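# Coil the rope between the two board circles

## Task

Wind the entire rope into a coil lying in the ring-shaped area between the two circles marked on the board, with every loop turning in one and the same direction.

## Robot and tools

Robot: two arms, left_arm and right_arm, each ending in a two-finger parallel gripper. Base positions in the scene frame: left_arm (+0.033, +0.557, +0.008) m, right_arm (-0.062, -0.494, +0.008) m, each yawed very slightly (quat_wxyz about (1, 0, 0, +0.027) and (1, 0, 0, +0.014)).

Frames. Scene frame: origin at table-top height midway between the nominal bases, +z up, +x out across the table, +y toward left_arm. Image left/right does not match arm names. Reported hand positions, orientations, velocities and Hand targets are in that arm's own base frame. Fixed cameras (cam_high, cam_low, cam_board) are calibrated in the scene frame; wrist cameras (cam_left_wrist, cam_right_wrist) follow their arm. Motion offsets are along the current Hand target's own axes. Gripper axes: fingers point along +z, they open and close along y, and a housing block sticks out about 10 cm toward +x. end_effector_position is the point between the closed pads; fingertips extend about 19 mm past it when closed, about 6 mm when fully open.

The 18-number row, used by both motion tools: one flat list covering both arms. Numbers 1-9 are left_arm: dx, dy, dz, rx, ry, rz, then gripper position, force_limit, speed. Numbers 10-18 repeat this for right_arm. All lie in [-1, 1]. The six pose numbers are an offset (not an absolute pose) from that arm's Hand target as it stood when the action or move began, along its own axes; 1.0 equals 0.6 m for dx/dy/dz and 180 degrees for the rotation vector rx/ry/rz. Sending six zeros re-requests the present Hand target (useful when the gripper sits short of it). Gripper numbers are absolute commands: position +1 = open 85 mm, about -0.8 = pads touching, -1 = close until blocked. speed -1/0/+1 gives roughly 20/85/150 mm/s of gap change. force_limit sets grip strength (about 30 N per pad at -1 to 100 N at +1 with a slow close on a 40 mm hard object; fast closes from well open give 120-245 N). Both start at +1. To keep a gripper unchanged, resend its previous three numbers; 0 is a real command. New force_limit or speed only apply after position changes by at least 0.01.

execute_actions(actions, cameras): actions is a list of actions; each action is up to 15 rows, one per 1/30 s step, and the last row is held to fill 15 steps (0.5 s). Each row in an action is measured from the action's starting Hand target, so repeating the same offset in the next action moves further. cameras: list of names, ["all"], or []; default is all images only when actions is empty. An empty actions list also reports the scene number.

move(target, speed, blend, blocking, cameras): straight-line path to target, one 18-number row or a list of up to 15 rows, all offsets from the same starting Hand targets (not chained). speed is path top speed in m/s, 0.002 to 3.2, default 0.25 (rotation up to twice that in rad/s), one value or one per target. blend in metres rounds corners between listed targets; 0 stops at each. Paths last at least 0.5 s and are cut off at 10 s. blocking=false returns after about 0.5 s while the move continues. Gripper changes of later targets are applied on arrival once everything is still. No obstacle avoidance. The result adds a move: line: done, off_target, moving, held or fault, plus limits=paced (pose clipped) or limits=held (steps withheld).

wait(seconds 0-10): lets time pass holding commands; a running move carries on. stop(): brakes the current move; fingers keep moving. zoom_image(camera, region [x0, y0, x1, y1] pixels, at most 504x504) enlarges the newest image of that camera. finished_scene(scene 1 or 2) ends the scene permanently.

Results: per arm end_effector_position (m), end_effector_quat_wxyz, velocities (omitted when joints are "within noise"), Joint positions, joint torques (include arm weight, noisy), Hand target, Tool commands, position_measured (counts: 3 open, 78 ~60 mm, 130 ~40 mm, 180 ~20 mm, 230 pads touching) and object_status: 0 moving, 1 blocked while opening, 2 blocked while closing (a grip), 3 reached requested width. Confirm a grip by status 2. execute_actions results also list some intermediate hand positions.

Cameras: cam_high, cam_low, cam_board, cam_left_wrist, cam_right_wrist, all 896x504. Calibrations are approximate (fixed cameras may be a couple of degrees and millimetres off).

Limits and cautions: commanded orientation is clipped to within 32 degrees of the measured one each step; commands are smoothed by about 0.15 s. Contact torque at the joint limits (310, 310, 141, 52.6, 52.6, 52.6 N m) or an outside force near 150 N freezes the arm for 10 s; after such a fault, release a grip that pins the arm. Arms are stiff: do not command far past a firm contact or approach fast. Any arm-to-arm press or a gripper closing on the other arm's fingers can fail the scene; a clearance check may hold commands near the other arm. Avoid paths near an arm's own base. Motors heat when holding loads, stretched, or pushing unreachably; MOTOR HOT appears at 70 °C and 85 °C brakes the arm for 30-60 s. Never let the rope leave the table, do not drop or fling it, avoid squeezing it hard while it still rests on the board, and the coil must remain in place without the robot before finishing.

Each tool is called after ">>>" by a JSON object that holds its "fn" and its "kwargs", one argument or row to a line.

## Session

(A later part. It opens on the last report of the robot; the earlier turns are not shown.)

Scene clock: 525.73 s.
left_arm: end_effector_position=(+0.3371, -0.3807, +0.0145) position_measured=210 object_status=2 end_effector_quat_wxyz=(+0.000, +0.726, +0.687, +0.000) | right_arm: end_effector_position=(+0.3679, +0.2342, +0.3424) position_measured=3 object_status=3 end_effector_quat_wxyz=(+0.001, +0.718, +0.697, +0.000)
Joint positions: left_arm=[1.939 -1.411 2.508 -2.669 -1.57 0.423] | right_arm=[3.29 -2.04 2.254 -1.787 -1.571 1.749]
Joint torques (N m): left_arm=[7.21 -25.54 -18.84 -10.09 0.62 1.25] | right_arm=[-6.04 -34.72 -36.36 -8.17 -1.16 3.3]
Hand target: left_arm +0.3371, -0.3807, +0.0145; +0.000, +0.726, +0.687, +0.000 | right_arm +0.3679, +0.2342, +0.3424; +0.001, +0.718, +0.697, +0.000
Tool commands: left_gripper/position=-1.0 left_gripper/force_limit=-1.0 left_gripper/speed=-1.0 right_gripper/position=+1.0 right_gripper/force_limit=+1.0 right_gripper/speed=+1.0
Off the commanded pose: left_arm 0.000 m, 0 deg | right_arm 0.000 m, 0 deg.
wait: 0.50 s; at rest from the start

>>> {"fn": "move", "kwargs": {
  "target": [-0.158,0.05,-0.379,0,0,0,-1,-1,-1,0,0,0,0,0,0,1,1,1],
  "speed": 0.12,
  "cameras": ["cam_left_wrist", "cam_board", "cam_low", "cam_high"]
}}

>>> {"fn": "zoom_image", "kwargs": {
  "camera": "cam_low",
  "region": [350, 60, 600, 300]
}}

Scene clock: 533.57 s.
left_arm: end_effector_position=(+0.3616, -0.4768, +0.2419) position_measured=210 object_status=2 end_effector_quat_wxyz=(+0.000, +0.726, +0.687, +0.000) | right_arm: end_effector_position=(+0.3679, +0.2342, +0.3424) position_measured=3 object_status=3 end_effector_quat_wxyz=(+0.001, +0.718, +0.697, +0.000)
Joint positions: left_arm=[1.918 -1.636 2.163 -2.099 -1.57 0.402] | right_arm=[3.29 -2.04 2.254 -1.787 -1.571 1.749]
Joint torques (N m): left_arm=[-11.58 -48.91 -53.37 -1.35 1.44 -0.91] | right_arm=[-3.07 -34.41 -35.97 -7.57 -1.59 3.54]
Hand target: left_arm +0.3616, -0.4769, +0.2420; +0.000, +0.726, +0.687, +0.000 | right_arm +0.3679, +0.2342, +0.3424; +0.001, +0.718, +0.697, +0.000
Off the commanded pose: left_arm 0.000 m, 0 deg | right_arm 0.000 m, 0 deg.
move: done
camera_calibration:
cam_left_wrist: T_world_to_cam=[[0.998464, -0.0533932, -0.0148046, -0.374891], [-0.0441124, -0.9277, 0.370712, -0.49821], [-0.0335277, -0.36949, -0.92863, 0.191513], [0, 0, 0, 1]] pos_world=[0.358759, -0.411443, 0.356987]
Images, in order (width x height): cam_high 896x504, cam_low 896x504, cam_board 896x504, cam_left_wrist 896x504.

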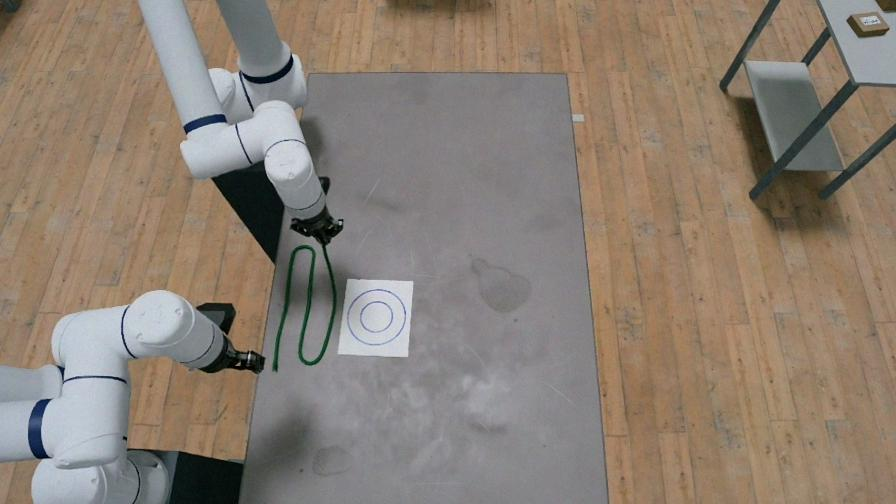

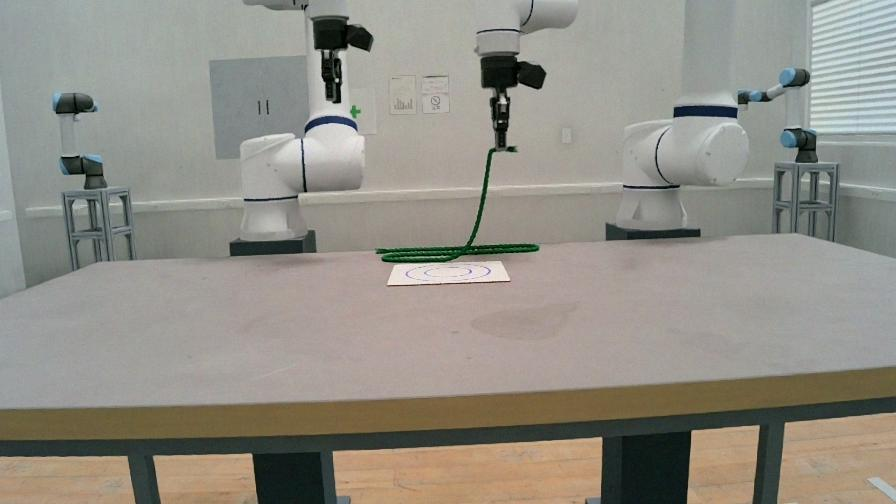

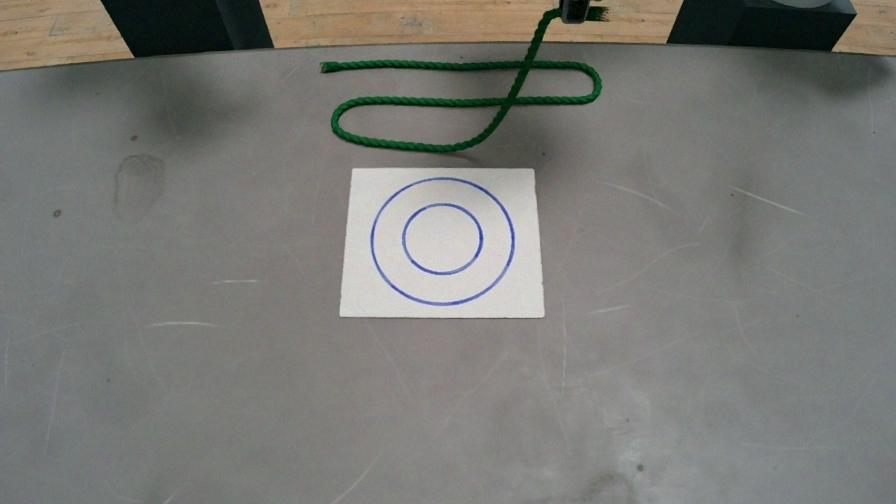

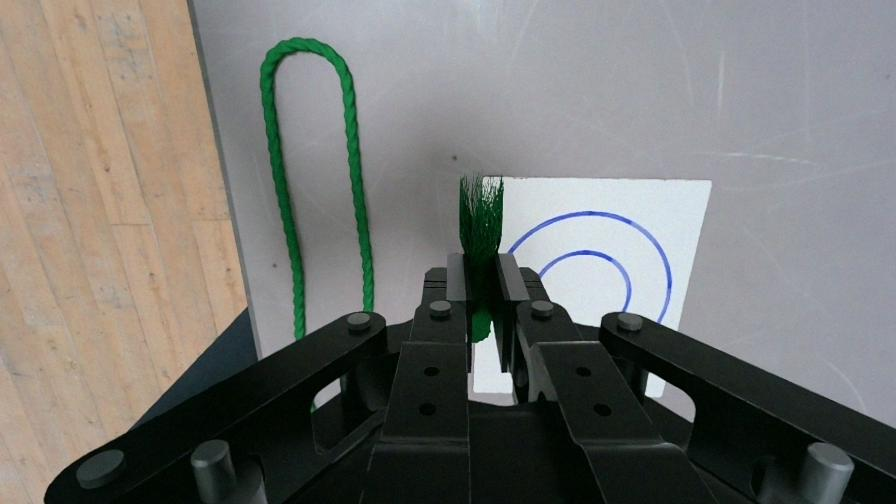

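Scaled by 2.016.

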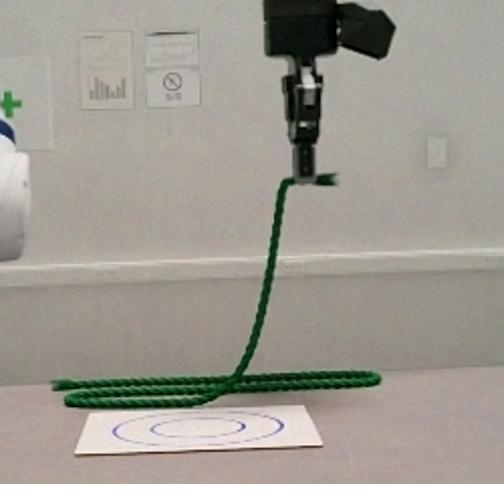

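>>> {"fn": "zoom_image", "kwargs": {
  "camera": "cam_low",
  "region": [380, 250, 450, 290]
}}

>>> {"fn": "zoom_image", "kwargs": {
  "camera": "cam_board",
  "region": [330, 160, 560, 325]
}}

Scaled by 7.200.

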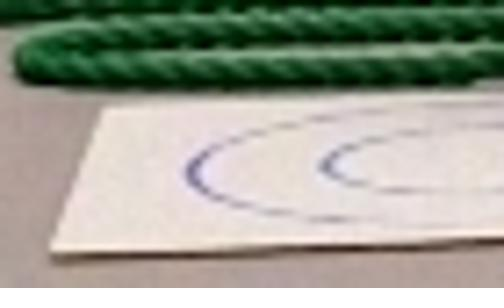

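Scaled by 2.191.

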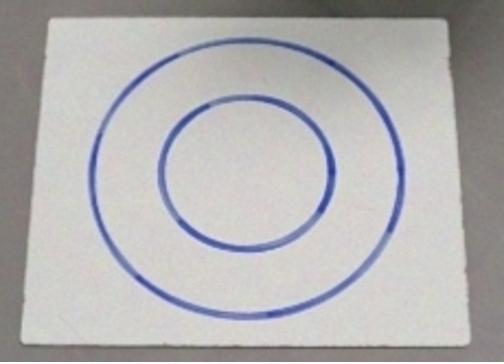

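>>> {"fn": "move", "kwargs": {
  "target": [-0.095,0.1778,0.2167,0,0,0.5,-1,-1,-1,0,0,0,0,0,0,1,1,1],
  "speed": 0.12,
  "cameras": ["cam_left_wrist", "cam_board", "cam_low"]
}}

Scene clock: 665.13 s.
left_arm: end_effector_position=(+0.4651, -0.5397, +0.1121) position_measured=210 object_status=2 end_effector_quat_wxyz=(+0.000, +1.000, -0.027, +0.000) | right_arm: end_effector_position=(+0.3679, +0.2342, +0.3424) position_measured=3 object_status=3 end_effector_quat_wxyz=(+0.001, +0.718, +0.697, +0.000)
Joint positions: left_arm=[2.03 -1.306 2.074 -2.34 -1.57 2.085] | right_arm=[3.29 -2.04 2.254 -1.787 -1.571 1.749]
Joint torques (N m): left_arm=[8.66 -45.51 -45.16 -10.58 -1.82 2.19] | right_arm=[-3.57 -34.37 -36.11 -7.7 -1.23 3.06]
Hand target: left_arm +0.4651, -0.5397, +0.1120; +0.000, +1.000, -0.027, +0.000 | right_arm +0.3679, +0.2342, +0.3424; +0.001, +0.718, +0.697, +0.000
Off the commanded pose: left_arm 0.000 m, 0 deg | right_arm 0.000 m, 0 deg.
move: done
camera_calibration:
cam_left_wrist: T_world_to_cam=[[-0.0532257, -0.998469, -0.0150314, -0.504391], [-0.928142, 0.0439122, 0.369628, 0.431809], [-0.368402, 0.0336249, -0.929058, 0.424603], [0, 0, 0, 1]] pos_world=[0.530358, -0.536858, 0.227291]
Images, in order (width x height): cam_low 896x504, cam_board 896x504, cam_left_wrist 896x504.

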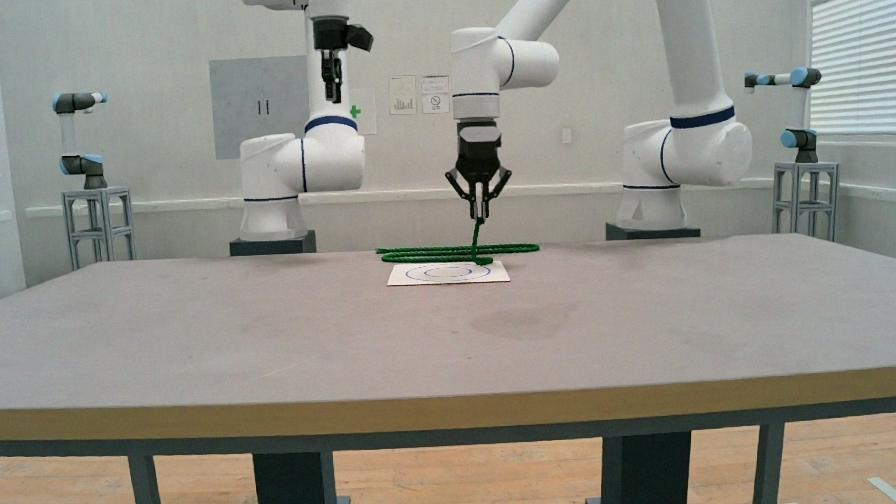

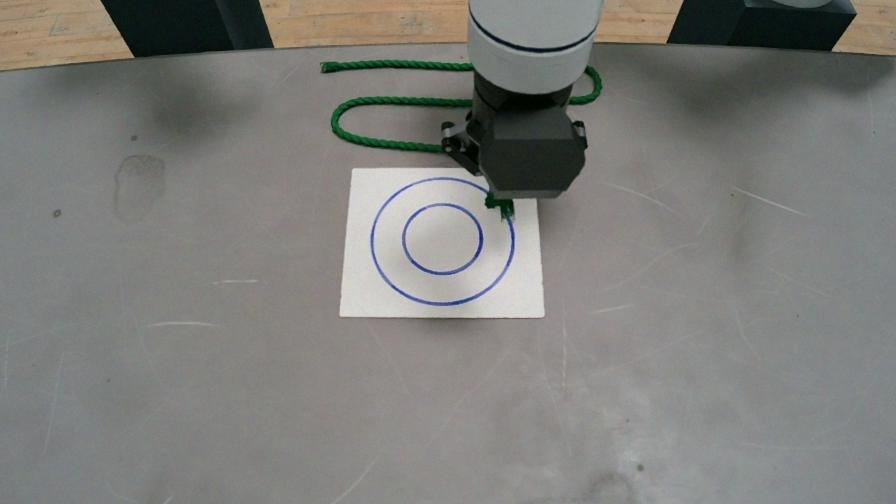

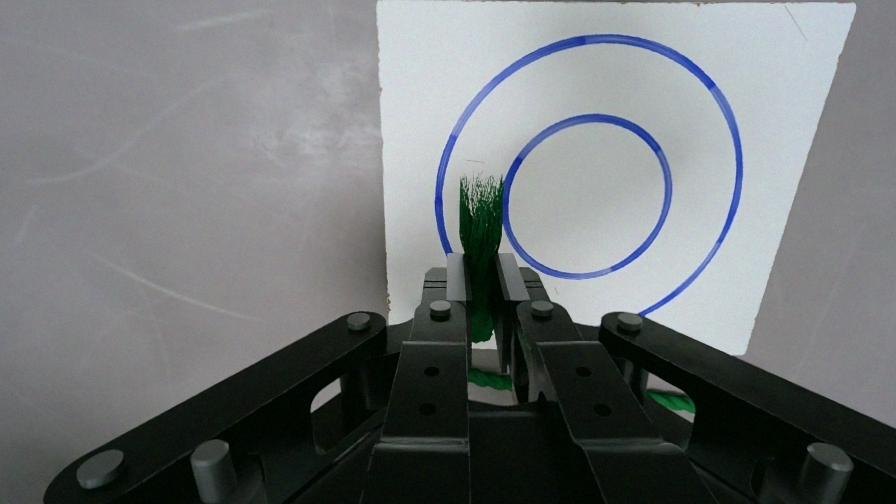

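>>> {"fn": "move", "kwargs": {
  "target": [0,0,0.1567,0,0,0,-1,-1,-1,0,0,0,0,0,0,1,1,1],
  "speed": 0.06,
  "cameras": ["cam_left_wrist", "cam_board", "cam_low"]
}}

>>> {"fn": "zoom_image", "kwargs": {
  "camera": "cam_low",
  "region": [370, 180, 570, 300]
}}

Scene clock: 688.90 s.
left_arm: end_effector_position=(+0.4652, -0.5398, +0.0182) position_measured=210 object_status=2 end_effector_quat_wxyz=(+0.000, +1.000, -0.027, +0.000) | right_arm: end_effector_position=(+0.3679, +0.2342, +0.3424) position_measured=3 object_status=3 end_effector_quat_wxyz=(+0.001, +0.718, +0.697, +0.000)
Joint positions: left_arm=[2.03 -1.172 2.12 -2.52 -1.57 2.085] | right_arm=[3.29 -2.04 2.254 -1.787 -1.571 1.749]
Joint torques (N m): left_arm=[10.45 -53.4 -22.74 -10.63 -1.7 2.04] | right_arm=[-3.41 -33.95 -35.93 -7.87 -0.8 2.84]
Hand target: left_arm +0.4652, -0.5397, +0.0180; +0.000, +1.000, -0.027, +0.000 | right_arm +0.3679, +0.2342, +0.3424; +0.001, +0.718, +0.697, +0.000
Off the commanded pose: left_arm 0.000 m, 0 deg | right_arm 0.000 m, 0 deg.
move: done
camera_calibration:
cam_left_wrist: T_world_to_cam=[[-0.0534129, -0.99846, -0.0149658, -0.505802], [-0.928166, 0.0441134, 0.369543, 0.466746], [-0.368314, 0.0336291, -0.929093, 0.337365], [0, 0, 0, 1]] pos_world=[0.530458, -0.536959, 0.133391]
Images, in order (width x height): cam_low 896x504, cam_board 896x504, cam_left_wrist 896x504.

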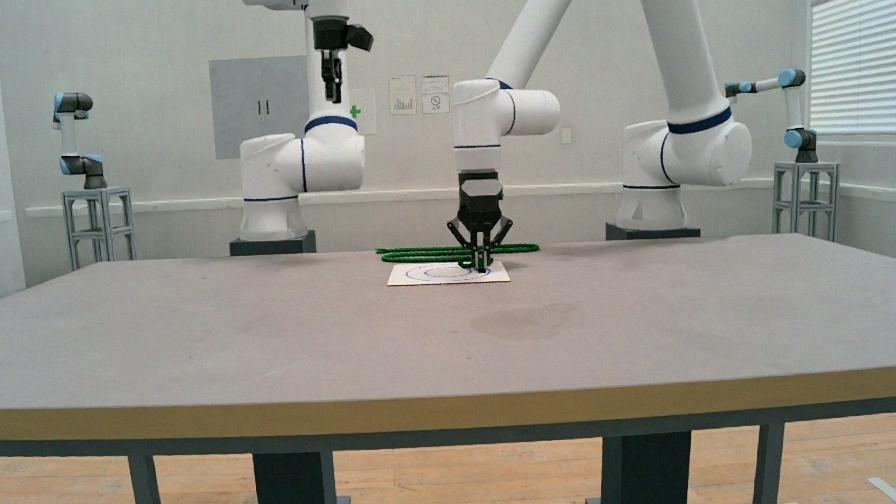

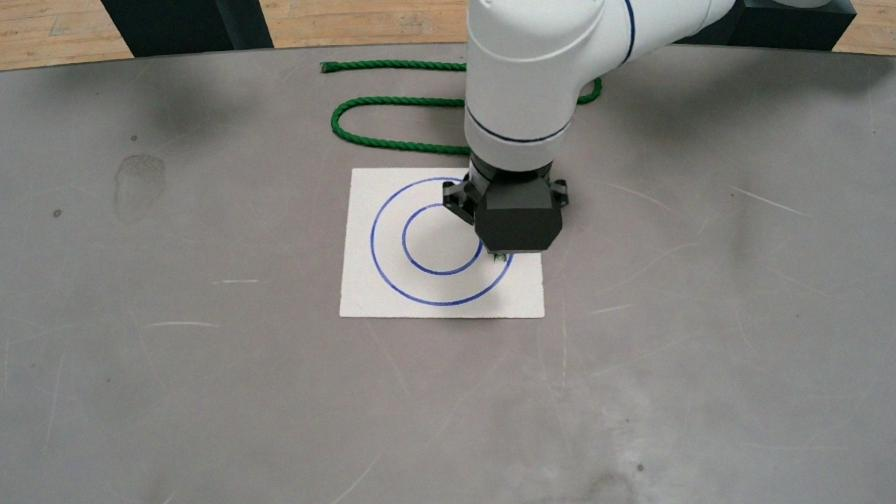

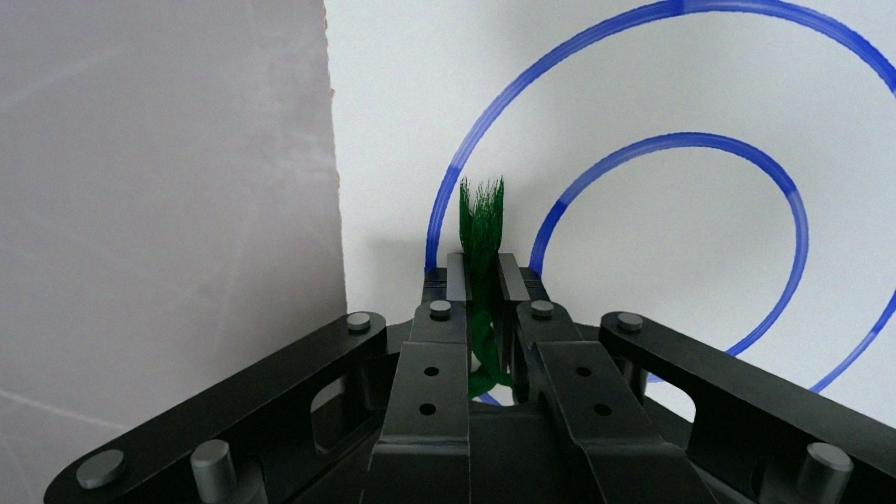

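Scaled by 2.520.

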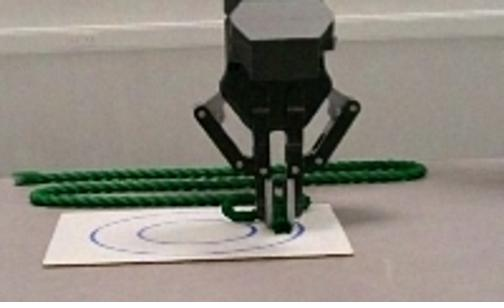

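>>> {"fn": "move", "kwargs": {
  "target": [0,0,0,0,0,0,-0.35,-1,-1,0,0,0,0,0,0,1,1,1],
  "speed": 0.05
}}

>>> {"fn": "move", "kwargs": {
  "target": [0,0,-0.2,0,0,0,-0.35,-1,-1,0,0,0,0,0,0,1,1,1],
  "speed": 0.06,
  "cameras": ["cam_left_wrist", "cam_board", "cam_low"]
}}

Scene clock: 698.07 s.
left_arm: end_effector_position=(+0.4652, -0.5397, +0.0180) position_measured=173 object_status=0 end_effector_quat_wxyz=(+0.000, +1.000, -0.027, +0.000) | right_arm: end_effector_position=(+0.3679, +0.2342, +0.3424) position_measured=3 object_status=3 end_effector_quat_wxyz=(+0.001, +0.718, +0.697, +0.000)
Joint positions: left_arm=[2.03 -1.171 2.12 -2.52 -1.57 2.085] | right_arm=[3.29 -2.04 2.254 -1.787 -1.571 1.749]
Joint torques (N m): left_arm=[7.43 -69.72 -36.77 -9.43 -1.07 1.97] | right_arm=[-7.2 -35.74 -37.23 -7.62 -1.08 3.23]
Hand target: left_arm +0.4652, -0.5397, +0.0180; +0.000, +1.000, -0.027, +0.000 | right_arm +0.3679, +0.2342, +0.3424; +0.001, +0.718, +0.697, +0.000
Off the commanded pose: left_arm 0.000 m, 0 deg | right_arm 0.000 m, 0 deg.
move: done

Scene clock: 700.47 s.
left_arm: end_effector_position=(+0.4651, -0.5397, +0.1379) position_measured=173 object_status=3 end_effector_quat_wxyz=(+0.000, +1.000, -0.027, +0.000) | right_arm: end_effector_position=(+0.3679, +0.2342, +0.3424) position_measured=3 object_status=3 end_effector_quat_wxyz=(+0.001, +0.718, +0.697, +0.000)
Joint positions: left_arm=[2.03 -1.338 2.057 -2.29 -1.57 2.085] | right_arm=[3.29 -2.04 2.254 -1.787 -1.571 1.749]
Joint torques (N m): left_arm=[-8.74 -70.96 -47.52 -2.02 -0.06 -0.26] | right_arm=[-4.7 -33.21 -35.59 -7.47 -1.07 2.89]
Hand target: left_arm +0.4651, -0.5397, +0.1380; +0.000, +1.000, -0.027, +0.000 | right_arm +0.3679, +0.2342, +0.3424; +0.001, +0.718, +0.697, +0.000
Off the commanded pose: left_arm 0.000 m, 0 deg | right_arm 0.000 m, 0 deg.
move: done
camera_calibration:
cam_left_wrist: T_world_to_cam=[[-0.0534475, -0.998457, -0.0150539, -0.503874], [-0.92813, 0.0441098, 0.369634, 0.42237], [-0.3684, 0.033728, -0.929056, 0.448626], [0, 0, 0, 1]] pos_world=[0.530357, -0.536859, 0.253091]
Images, in order (width x height): cam_low 896x504, cam_board 896x504, cam_left_wrist 896x504.

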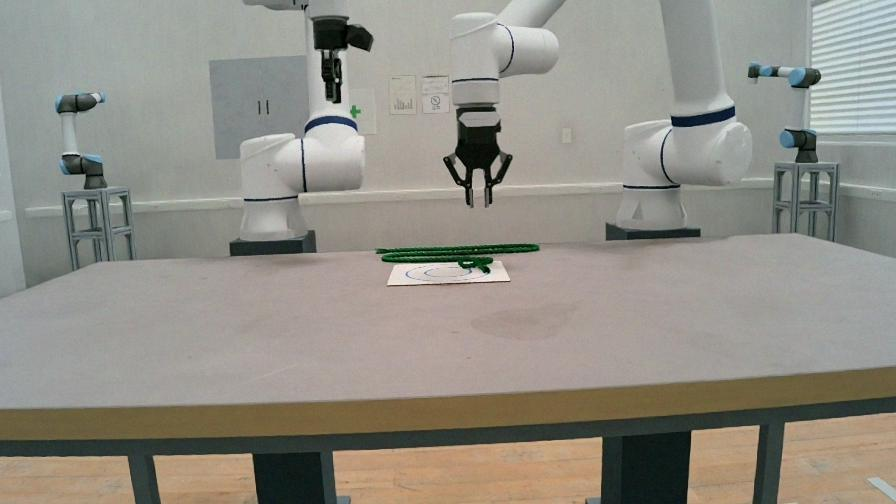

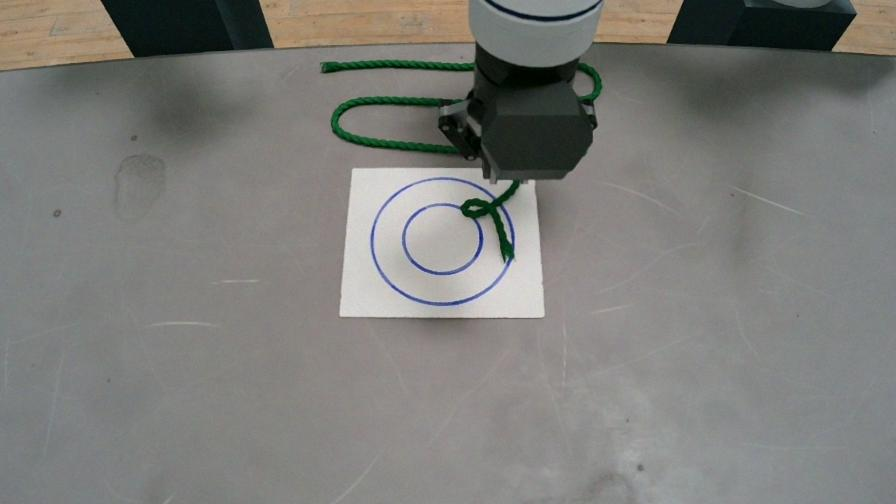

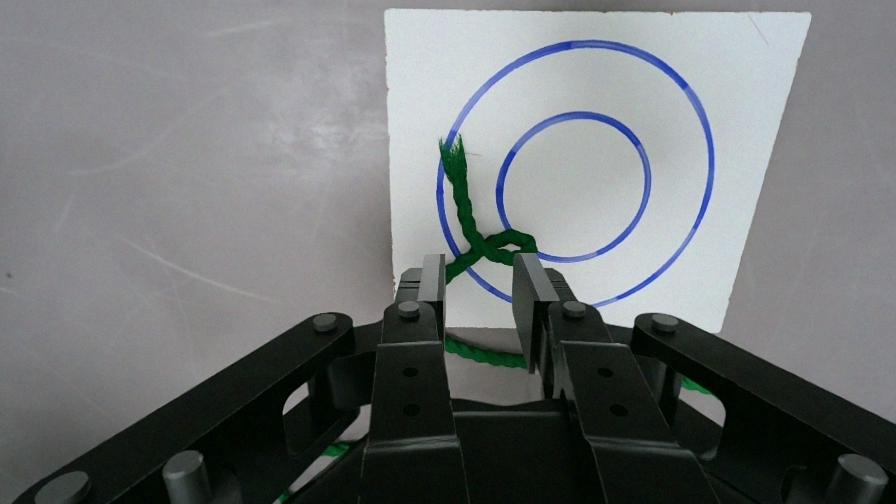

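>>> {"fn": "move", "kwargs": {
  "target": [-0.211,-0.3445,-0.257,0,0,0,-0.35,-1,-1,0,0,0,0,0,0,1,1,1],
  "speed": 0.25,
  "cameras": ["cam_left_wrist", "cam_board", "cam_high"]
}}

>>> {"fn": "zoom_image", "kwargs": {
  "camera": "cam_board",
  "region": [310, 40, 630, 330]
}}

Scene clock: 718.27 s.
left_arm: end_effector_position=(+0.3500, -0.3263, +0.2920) position_measured=173 object_status=3 end_effector_quat_wxyz=(+0.000, +1.000, -0.027, +0.000) | right_arm: end_effector_position=(+0.3679, +0.2342, +0.3424) position_measured=3 object_status=3 end_effector_quat_wxyz=(+0.001, +0.718, +0.697, +0.000)
Joint positions: left_arm=[2.011 -1.916 2.278 -1.934 -1.57 2.066] | right_arm=[3.29 -2.04 2.254 -1.787 -1.571 1.749]
Joint torques (N m): left_arm=[-10.89 -26.35 -41.87 -1.68 1.66 -0.71] | right_arm=[-4.5 -32.38 -36.51 -7.47 -0.87 3.49]
Hand target: left_arm +0.3499, -0.3263, +0.2920; +0.000, +1.000, -0.027, +0.000 | right_arm +0.3679, +0.2342, +0.3424; +0.001, +0.718, +0.697, +0.000
Off the commanded pose: left_arm 0.000 m, 0 deg | right_arm 0.000 m, 0 deg.
move: done
camera_calibration:
cam_left_wrist: T_world_to_cam=[[-0.0534475, -0.998457, -0.0150539, -0.294635], [-0.92813, 0.0441098, 0.369634, 0.249169], [-0.3684, 0.033728, -0.929056, 0.542193], [0, 0, 0, 1]] pos_world=[0.415257, -0.323459, 0.407191]
Images, in order (width x height): cam_high 896x504, cam_board 896x504, cam_left_wrist 896x504.

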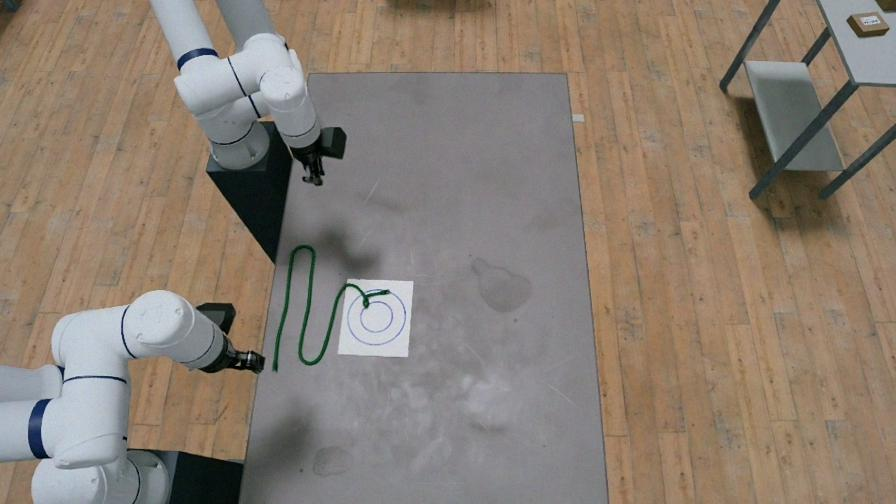

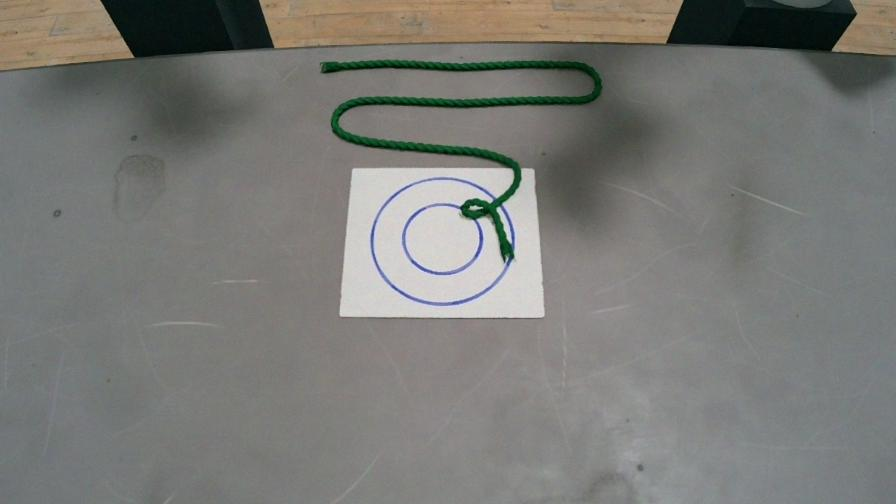

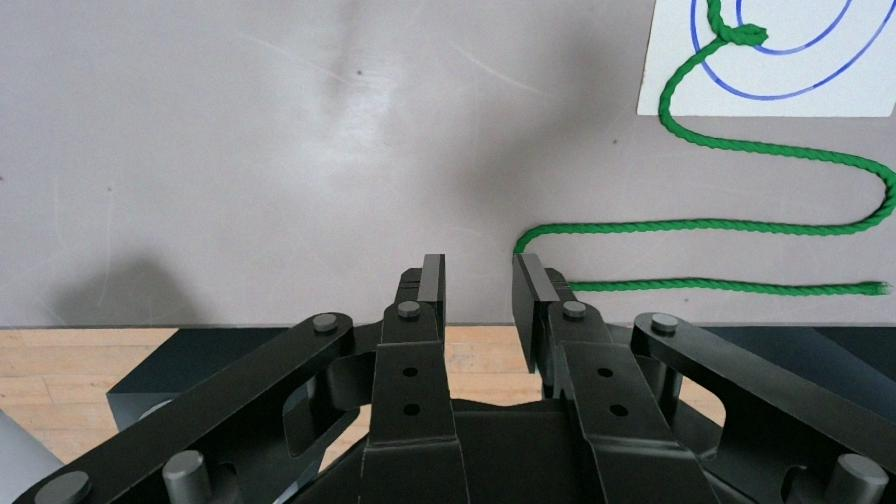

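Scaled by 1.575.

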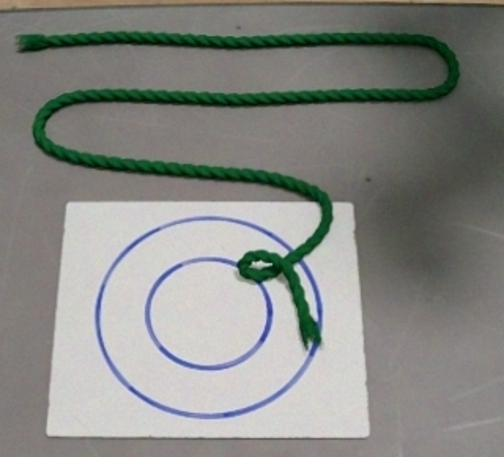

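>>> {"fn": "move", "kwargs": {
  "target": [0,0,0,0,0,0,-0.35,-1,-1,0.1743,-0.0622,0.384,0,0,0,-1,-1,0],
  "speed": 0.2,
  "cameras": ["cam_right_wrist", "cam_board"]
}}

Scene clock: 802.43 s.
left_arm: end_effector_position=(+0.3499, -0.3263, +0.2920) position_measured=173 object_status=3 end_effector_quat_wxyz=(+0.000, +1.000, -0.027, +0.000) | right_arm: end_effector_position=(+0.3340, +0.3397, +0.1119) position_measured=232 object_status=3 end_effector_quat_wxyz=(+0.001, +0.718, +0.697, +0.000)
Joint positions: left_arm=[2.011 -1.916 2.278 -1.933 -1.57 2.066] | right_arm=[3.554 -1.683 2.495 -2.385 -1.572 2.013]
Joint torques (N m): left_arm=[-9.96 -28.38 -41.96 -2.04 1.71 -0.61] | right_arm=[12.37 -16.47 -22.71 -8.11 -2.36 4.32]
Hand target: left_arm +0.3499, -0.3263, +0.2920; +0.000, +1.000, -0.027, +0.000 | right_arm +0.3340, +0.3397, +0.1119; +0.001, +0.718, +0.697, +0.000
Off the commanded pose: left_arm 0.000 m, 0 deg | right_arm 0.000 m, 0 deg.
move: done
camera_calibration:
cam_right_wrist: T_world_to_cam=[[0.999286, -0.0348767, -0.0145077, -0.306988], [-0.0282755, -0.945314, 0.324934, 0.313841], [-0.025047, -0.324292, -0.945625, 0.349879], [0, 0, 0, 1]] pos_world=[0.324406, 0.399435, 0.224423]
Images, in order (width x height): cam_board 896x504, cam_right_wrist 896x504.

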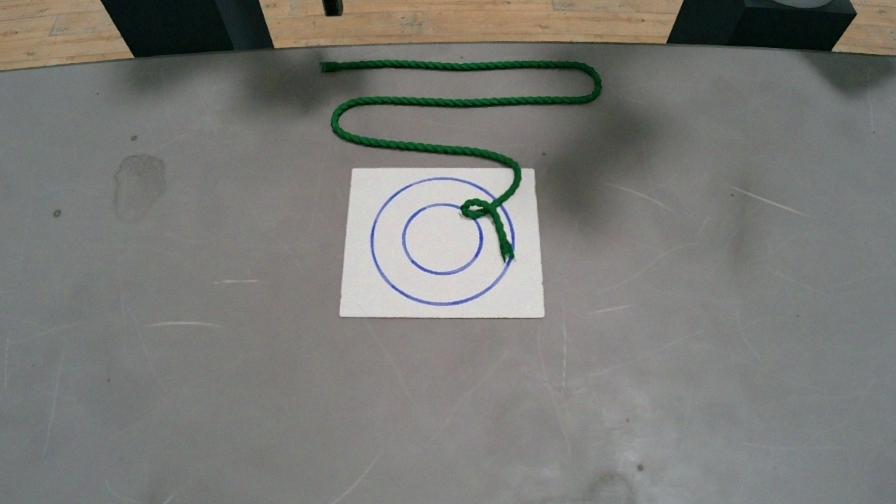

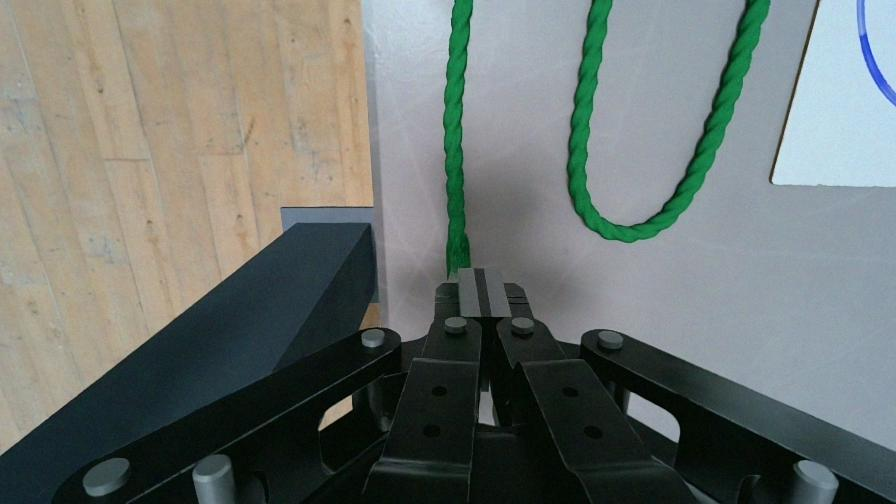

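>>> {"fn": "move", "kwargs": {
  "target": [0,0,0,0,0,0,-0.35,-1,-1,0,-0.0133,0,0,0,0,0,-1,0],
  "speed": 0.1
}}

>>> {"fn": "move", "kwargs": {
  "target": [0,0,0,0,0,0,-0.35,-1,-1,0,0,0.1383,0,0,0,0,-1,0],
  "speed": 0.08,
  "cameras": ["cam_right_wrist", "cam_low"]
}}

>>> {"fn": "zoom_image", "kwargs": {
  "camera": "cam_low",
  "region": [340, 210, 440, 270]
}}

Scene clock: 840.27 s.
left_arm: end_effector_position=(+0.3499, -0.3263, +0.2920) position_measured=173 object_status=3 end_effector_quat_wxyz=(+0.000, +1.000, -0.027, +0.000) | right_arm: end_effector_position=(+0.3260, +0.3400, +0.1119) position_measured=129 object_status=0 end_effector_quat_wxyz=(+0.001, +0.718, +0.697, +0.000)
Joint positions: left_arm=[2.011 -1.916 2.278 -1.933 -1.57 2.066] | right_arm=[3.562 -1.693 2.504 -2.383 -1.572 2.021]
Joint torques (N m): left_arm=[-11.76 -29.49 -42.19 -2.07 1.66 -0.63] | right_arm=[6.99 -67.45 -24.44 -1.87 -2.49 4.84]
Hand target: left_arm +0.3499, -0.3263, +0.2920; +0.000, +1.000, -0.027, +0.000 | right_arm +0.3260, +0.3400, +0.1119; +0.001, +0.718, +0.697, +0.000
Off the commanded pose: left_arm 0.000 m, 0 deg | right_arm 0.000 m, 0 deg.
move: done

Scene clock: 841.83 s.
left_arm: end_effector_position=(+0.3499, -0.3263, +0.2920) position_measured=173 object_status=3 end_effector_quat_wxyz=(+0.000, +1.000, -0.027, +0.000) | right_arm: end_effector_position=(+0.3261, +0.3399, +0.0289) position_measured=129 object_status=3 end_effector_quat_wxyz=(+0.001, +0.718, +0.697, +0.000)
Joint positions: left_arm=[2.011 -1.916 2.278 -1.933 -1.57 2.066] | right_arm=[3.562 -1.502 2.569 -2.639 -1.572 2.021]
Joint torques (N m): left_arm=[-11.81 -28.97 -42.88 -2.39 1.53 -0.49] | right_arm=[7.52 -28.35 -14.3 -7.53 1.78 2.45]
Hand target: left_arm +0.3499, -0.3263, +0.2920; +0.000, +1.000, -0.027, +0.000 | right_arm +0.3261, +0.3399, +0.0289; +0.001, +0.718, +0.697, +0.000
Off the commanded pose: left_arm 0.000 m, 0 deg | right_arm 0.000 m, 0 deg.
move: done
camera_calibration:
cam_right_wrist: T_world_to_cam=[[0.999286, -0.0348767, -0.0145077, -0.300291], [-0.0282755, -0.945314, 0.324934, 0.340776], [-0.025047, -0.324292, -0.945625, 0.271259], [0, 0, 0, 1]] pos_world=[0.316506, 0.399635, 0.141423]
Images, in order (width x height): cam_low 896x504, cam_right_wrist 896x504.

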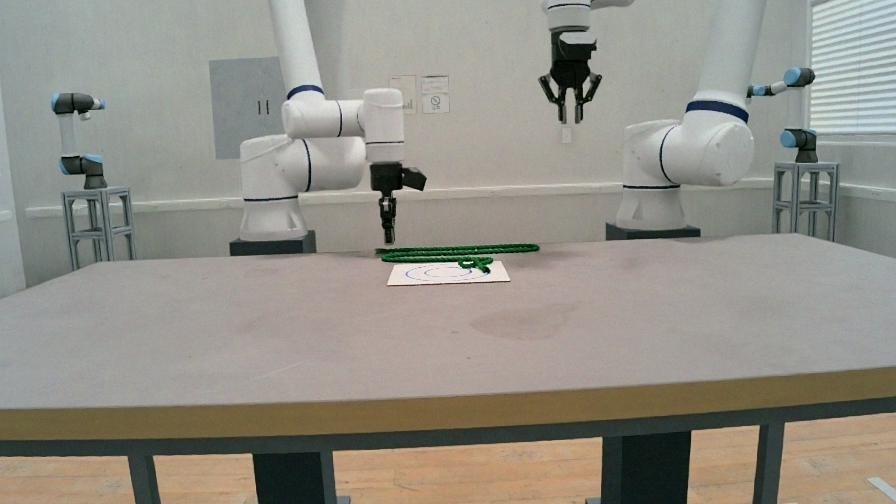

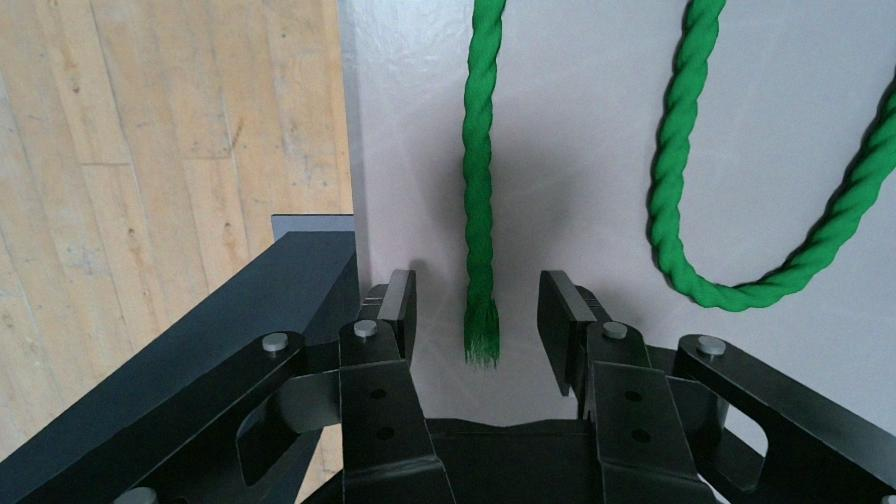

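Scaled by 5.040.

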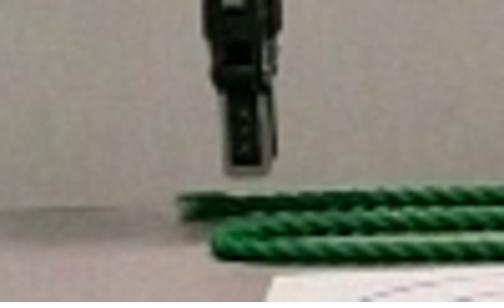

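>>> {"fn": "move", "kwargs": {
  "target": [0,0,0,0,0,0,-0.35,-1,-1,0,0,0.01667,0,0,0,0,-1,0],
  "speed": 0.04
}}

>>> {"fn": "move", "kwargs": {
  "target": [0,0,0,0,0,0,-0.35,-1,-1,0,0,0.005,0,0,0,0,-1,0],
  "speed": 0.02,
  "cameras": ["cam_right_wrist", "cam_low"]
}}

>>> {"fn": "zoom_image", "kwargs": {
  "camera": "cam_low",
  "region": [350, 225, 430, 265]
}}

Scene clock: 860.07 s.
left_arm: end_effector_position=(+0.3499, -0.3263, +0.2920) position_measured=173 object_status=3 end_effector_quat_wxyz=(+0.000, +1.000, -0.027, +0.000) | right_arm: end_effector_position=(+0.3261, +0.3400, +0.0189) position_measured=129 object_status=3 end_effector_quat_wxyz=(+0.001, +0.718, +0.697, +0.000)
Joint positions: left_arm=[2.011 -1.916 2.278 -1.933 -1.57 2.066] | right_arm=[3.562 -1.475 2.574 -2.671 -1.572 2.021]
Joint torques (N m): left_arm=[-9.34 -27.26 -42.52 -2.42 1.62 -0.56] | right_arm=[-0.18 -28.76 -13.53 -7.49 -1.98 0.29]
Hand target: left_arm +0.3499, -0.3263, +0.2920; +0.000, +1.000, -0.027, +0.000 | right_arm +0.3261, +0.3399, +0.0189; +0.001, +0.718, +0.697, +0.000
Off the commanded pose: left_arm 0.000 m, 0 deg | right_arm 0.000 m, 0 deg.
move: done

Scene clock: 860.77 s.
left_arm: end_effector_position=(+0.3499, -0.3263, +0.2920) position_measured=173 object_status=3 end_effector_quat_wxyz=(+0.000, +1.000, -0.027, +0.000) | right_arm: end_effector_position=(+0.3261, +0.3399, +0.0160) position_measured=129 object_status=3 end_effector_quat_wxyz=(+0.001, +0.718, +0.697, +0.000)
Joint positions: left_arm=[2.011 -1.916 2.278 -1.933 -1.57 2.066] | right_arm=[3.562 -1.467 2.576 -2.681 -1.572 2.021]
Joint torques (N m): left_arm=[-11.05 -29.43 -42.96 -2.19 1.73 -0.84] | right_arm=[-4.87 -30.2 -14.24 -8.05 -1.68 -1.09]
Hand target: left_arm +0.3499, -0.3263, +0.2920; +0.000, +1.000, -0.027, +0.000 | right_arm +0.3261, +0.3399, +0.0159; +0.001, +0.718, +0.697, +0.000
Off the commanded pose: left_arm 0.000 m, 0 deg | right_arm 0.000 m, 0 deg.
move: done
camera_calibration:
cam_right_wrist: T_world_to_cam=[[0.999286, -0.0348767, -0.0145077, -0.300479], [-0.0282755, -0.945314, 0.324934, 0.345001], [-0.025047, -0.324292, -0.945625, 0.258966], [0, 0, 0, 1]] pos_world=[0.316506, 0.399635, 0.128423]
Images, in order (width x height): cam_low 896x504, cam_right_wrist 896x504.

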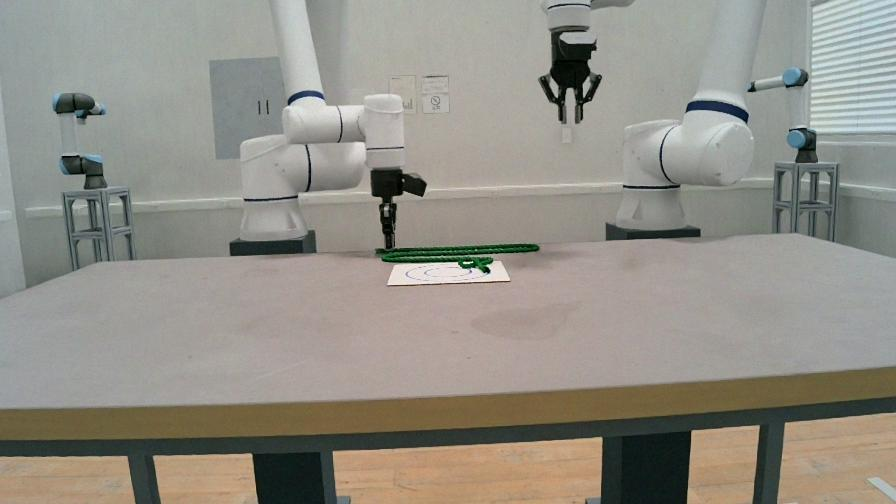

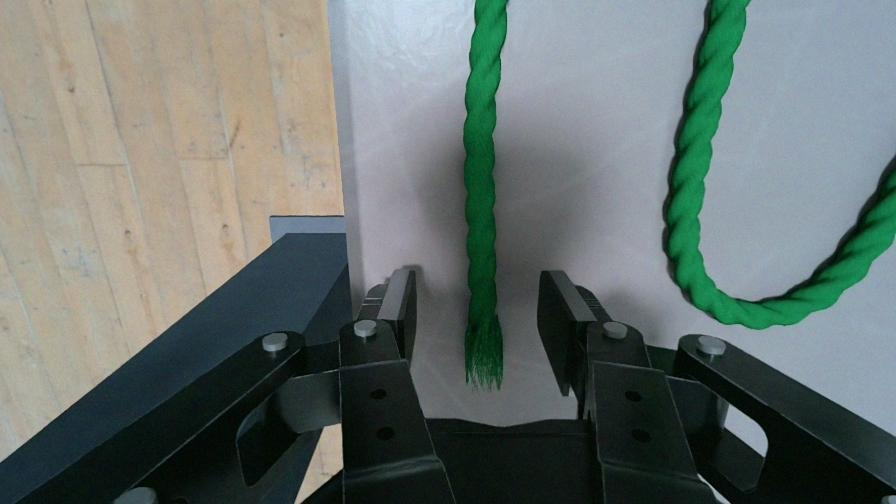

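Scaled by 6.300.

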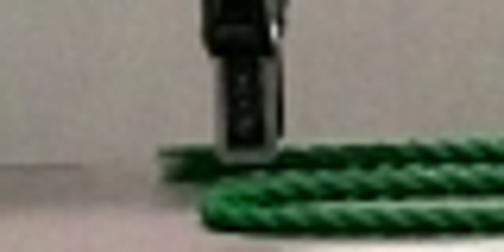

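>>> {"fn": "move", "kwargs": {
  "target": [0,0,0,0,0,0,-0.35,-1,-1,0,0,0.005,0,0,0,0,-1,0],
  "speed": 0.02
}}

>>> {"fn": "move", "kwargs": {
  "target": [0,0,0,0,0,0,-0.35,-1,-1,0,0,0.00333,0,0,0,0,-1,0],
  "speed": 0.02,
  "cameras": ["cam_right_wrist", "cam_low"]
}}

>>> {"fn": "zoom_image", "kwargs": {
  "camera": "cam_low",
  "region": [350, 225, 430, 265]
}}

Scene clock: 871.63 s.
left_arm: end_effector_position=(+0.3499, -0.3263, +0.2920) position_measured=173 object_status=3 end_effector_quat_wxyz=(+0.000, +1.000, -0.027, +0.000) | right_arm: end_effector_position=(+0.3261, +0.3399, +0.0129) position_measured=129 object_status=3 end_effector_quat_wxyz=(+0.001, +0.718, +0.697, +0.000)
Joint positions: left_arm=[2.011 -1.916 2.278 -1.933 -1.57 2.066] | right_arm=[3.562 -1.459 2.578 -2.691 -1.572 2.021]
Joint torques (N m): left_arm=[-10.45 -29.47 -42.75 -2.24 1.79 -0.51] | right_arm=[-4.07 -33.63 -13.36 -7.96 -2.12 -0.86]
Hand target: left_arm +0.3499, -0.3263, +0.2920; +0.000, +1.000, -0.027, +0.000 | right_arm +0.3261, +0.3399, +0.0129; +0.001, +0.718, +0.697, +0.000
Off the commanded pose: left_arm 0.000 m, 0 deg | right_arm 0.000 m, 0 deg.
move: done

Scene clock: 872.33 s.
left_arm: end_effector_position=(+0.3499, -0.3263, +0.2920) position_measured=173 object_status=3 end_effector_quat_wxyz=(+0.000, +1.000, -0.027, +0.000) | right_arm: end_effector_position=(+0.3261, +0.3399, +0.0109) position_measured=129 object_status=3 end_effector_quat_wxyz=(+0.001, +0.718, +0.697, +0.000)
Joint positions: left_arm=[2.011 -1.916 2.278 -1.933 -1.57 2.066] | right_arm=[3.562 -1.453 2.579 -2.697 -1.572 2.021]
Joint torques (N m): left_arm=[-9.64 -27.57 -43.35 -2.31 1.8 -0.52] | right_arm=[-4.27 -32.91 -12.86 -7.54 -1.99 -1.07]
Hand target: left_arm +0.3499, -0.3263, +0.2920; +0.000, +1.000, -0.027, +0.000 | right_arm +0.3261, +0.3399, +0.0109; +0.001, +0.718, +0.697, +0.000
Off the commanded pose: left_arm 0.000 m, 0 deg | right_arm 0.000 m, 0 deg.
move: done
camera_calibration:
cam_right_wrist: T_world_to_cam=[[0.999286, -0.0348767, -0.0145077, -0.300652], [-0.0282755, -0.945314, 0.324934, 0.346628], [-0.025047, -0.324292, -0.945625, 0.25424], [0, 0, 0, 1]] pos_world=[0.316606, 0.399635, 0.123423]
Images, in order (width x height): cam_low 896x504, cam_right_wrist 896x504.

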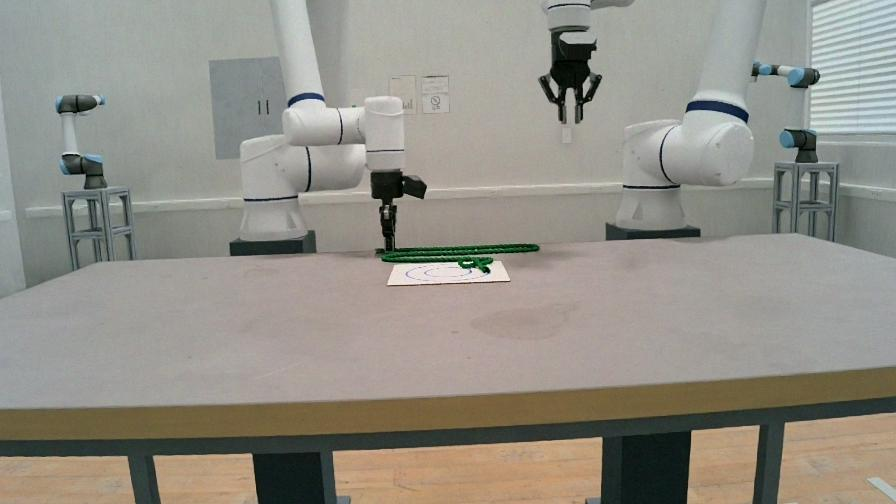

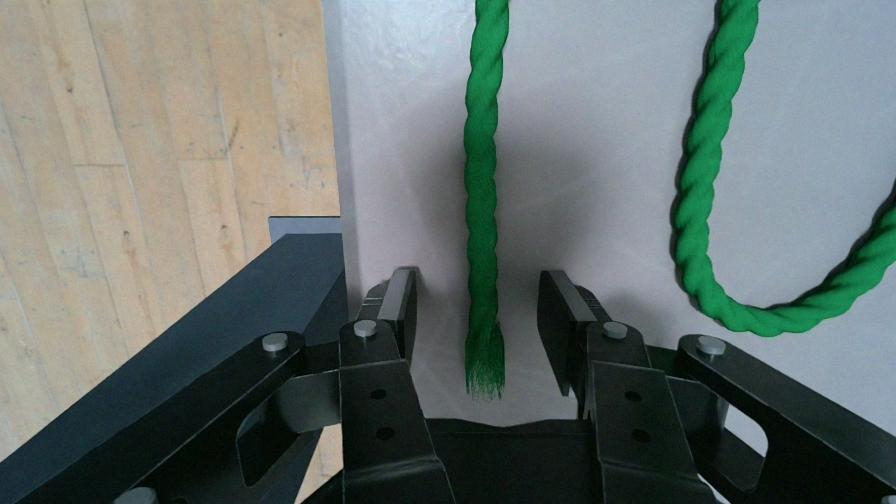

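Scaled by 6.300.

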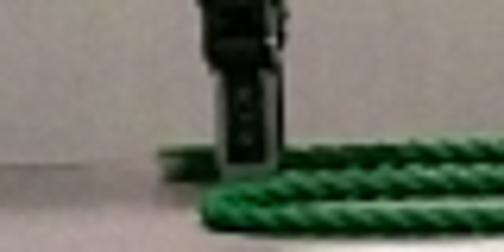

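>>> {"fn": "move", "kwargs": {
  "target": [0,0,0,0,0,0,-0.35,-1,-1,0,0,0.00167,0,0,0,0,-1,0],
  "speed": 0.02
}}

>>> {"fn": "move", "kwargs": {
  "target": [0,0,0,0,0,0,-0.35,-1,-1,0,0,0.00167,0,0,0,0,-1,0],
  "speed": 0.02
}}

Scene clock: 889.63 s.
left_arm: end_effector_position=(+0.3499, -0.3263, +0.2920) position_measured=173 object_status=3 end_effector_quat_wxyz=(+0.000, +1.000, -0.027, +0.000) | right_arm: end_effector_position=(+0.3261, +0.3399, +0.0099) position_measured=129 object_status=3 end_effector_quat_wxyz=(+0.001, +0.718, +0.697, +0.000)
Joint positions: left_arm=[2.011 -1.916 2.278 -1.933 -1.57 2.066] | right_arm=[3.562 -1.45 2.579 -2.7 -1.572 2.021]
Joint torques (N m): left_arm=[-10.47 -26.22 -43.21 -2.52 1.68 -0.52] | right_arm=[-7.29 -30.7 -12.82 -8 -2.26 -0.86]
Hand target: left_arm +0.3499, -0.3263, +0.2920; +0.000, +1.000, -0.027, +0.000 | right_arm +0.3261, +0.3399, +0.0099; +0.001, +0.718, +0.697, +0.000
Off the commanded pose: left_arm 0.000 m, 0 deg | right_arm 0.000 m, 0 deg.
move: done

Scene clock: 890.33 s.
left_arm: end_effector_position=(+0.3499, -0.3263, +0.2920) position_measured=173 object_status=3 end_effector_quat_wxyz=(+0.000, +1.000, -0.027, +0.000) | right_arm: end_effector_position=(+0.3261, +0.3399, +0.0089) position_measured=129 object_status=3 end_effector_quat_wxyz=(+0.001, +0.718, +0.697, +0.000)
Joint positions: left_arm=[2.011 -1.916 2.278 -1.933 -1.57 2.066] | right_arm=[3.562 -1.448 2.58 -2.704 -1.572 2.021]
Joint torques (N m): left_arm=[-9.54 -28.2 -42.99 -2.55 1.36 -0.33] | right_arm=[-1.56 -33.57 -13.76 -7.23 -2.58 -1.16]
Hand target: left_arm +0.3499, -0.3263, +0.2920; +0.000, +1.000, -0.027, +0.000 | right_arm +0.3261, +0.3399, +0.0089; +0.001, +0.718, +0.697, +0.000
Off the commanded pose: left_arm 0.000 m, 0 deg | right_arm 0.000 m, 0 deg.
move: done


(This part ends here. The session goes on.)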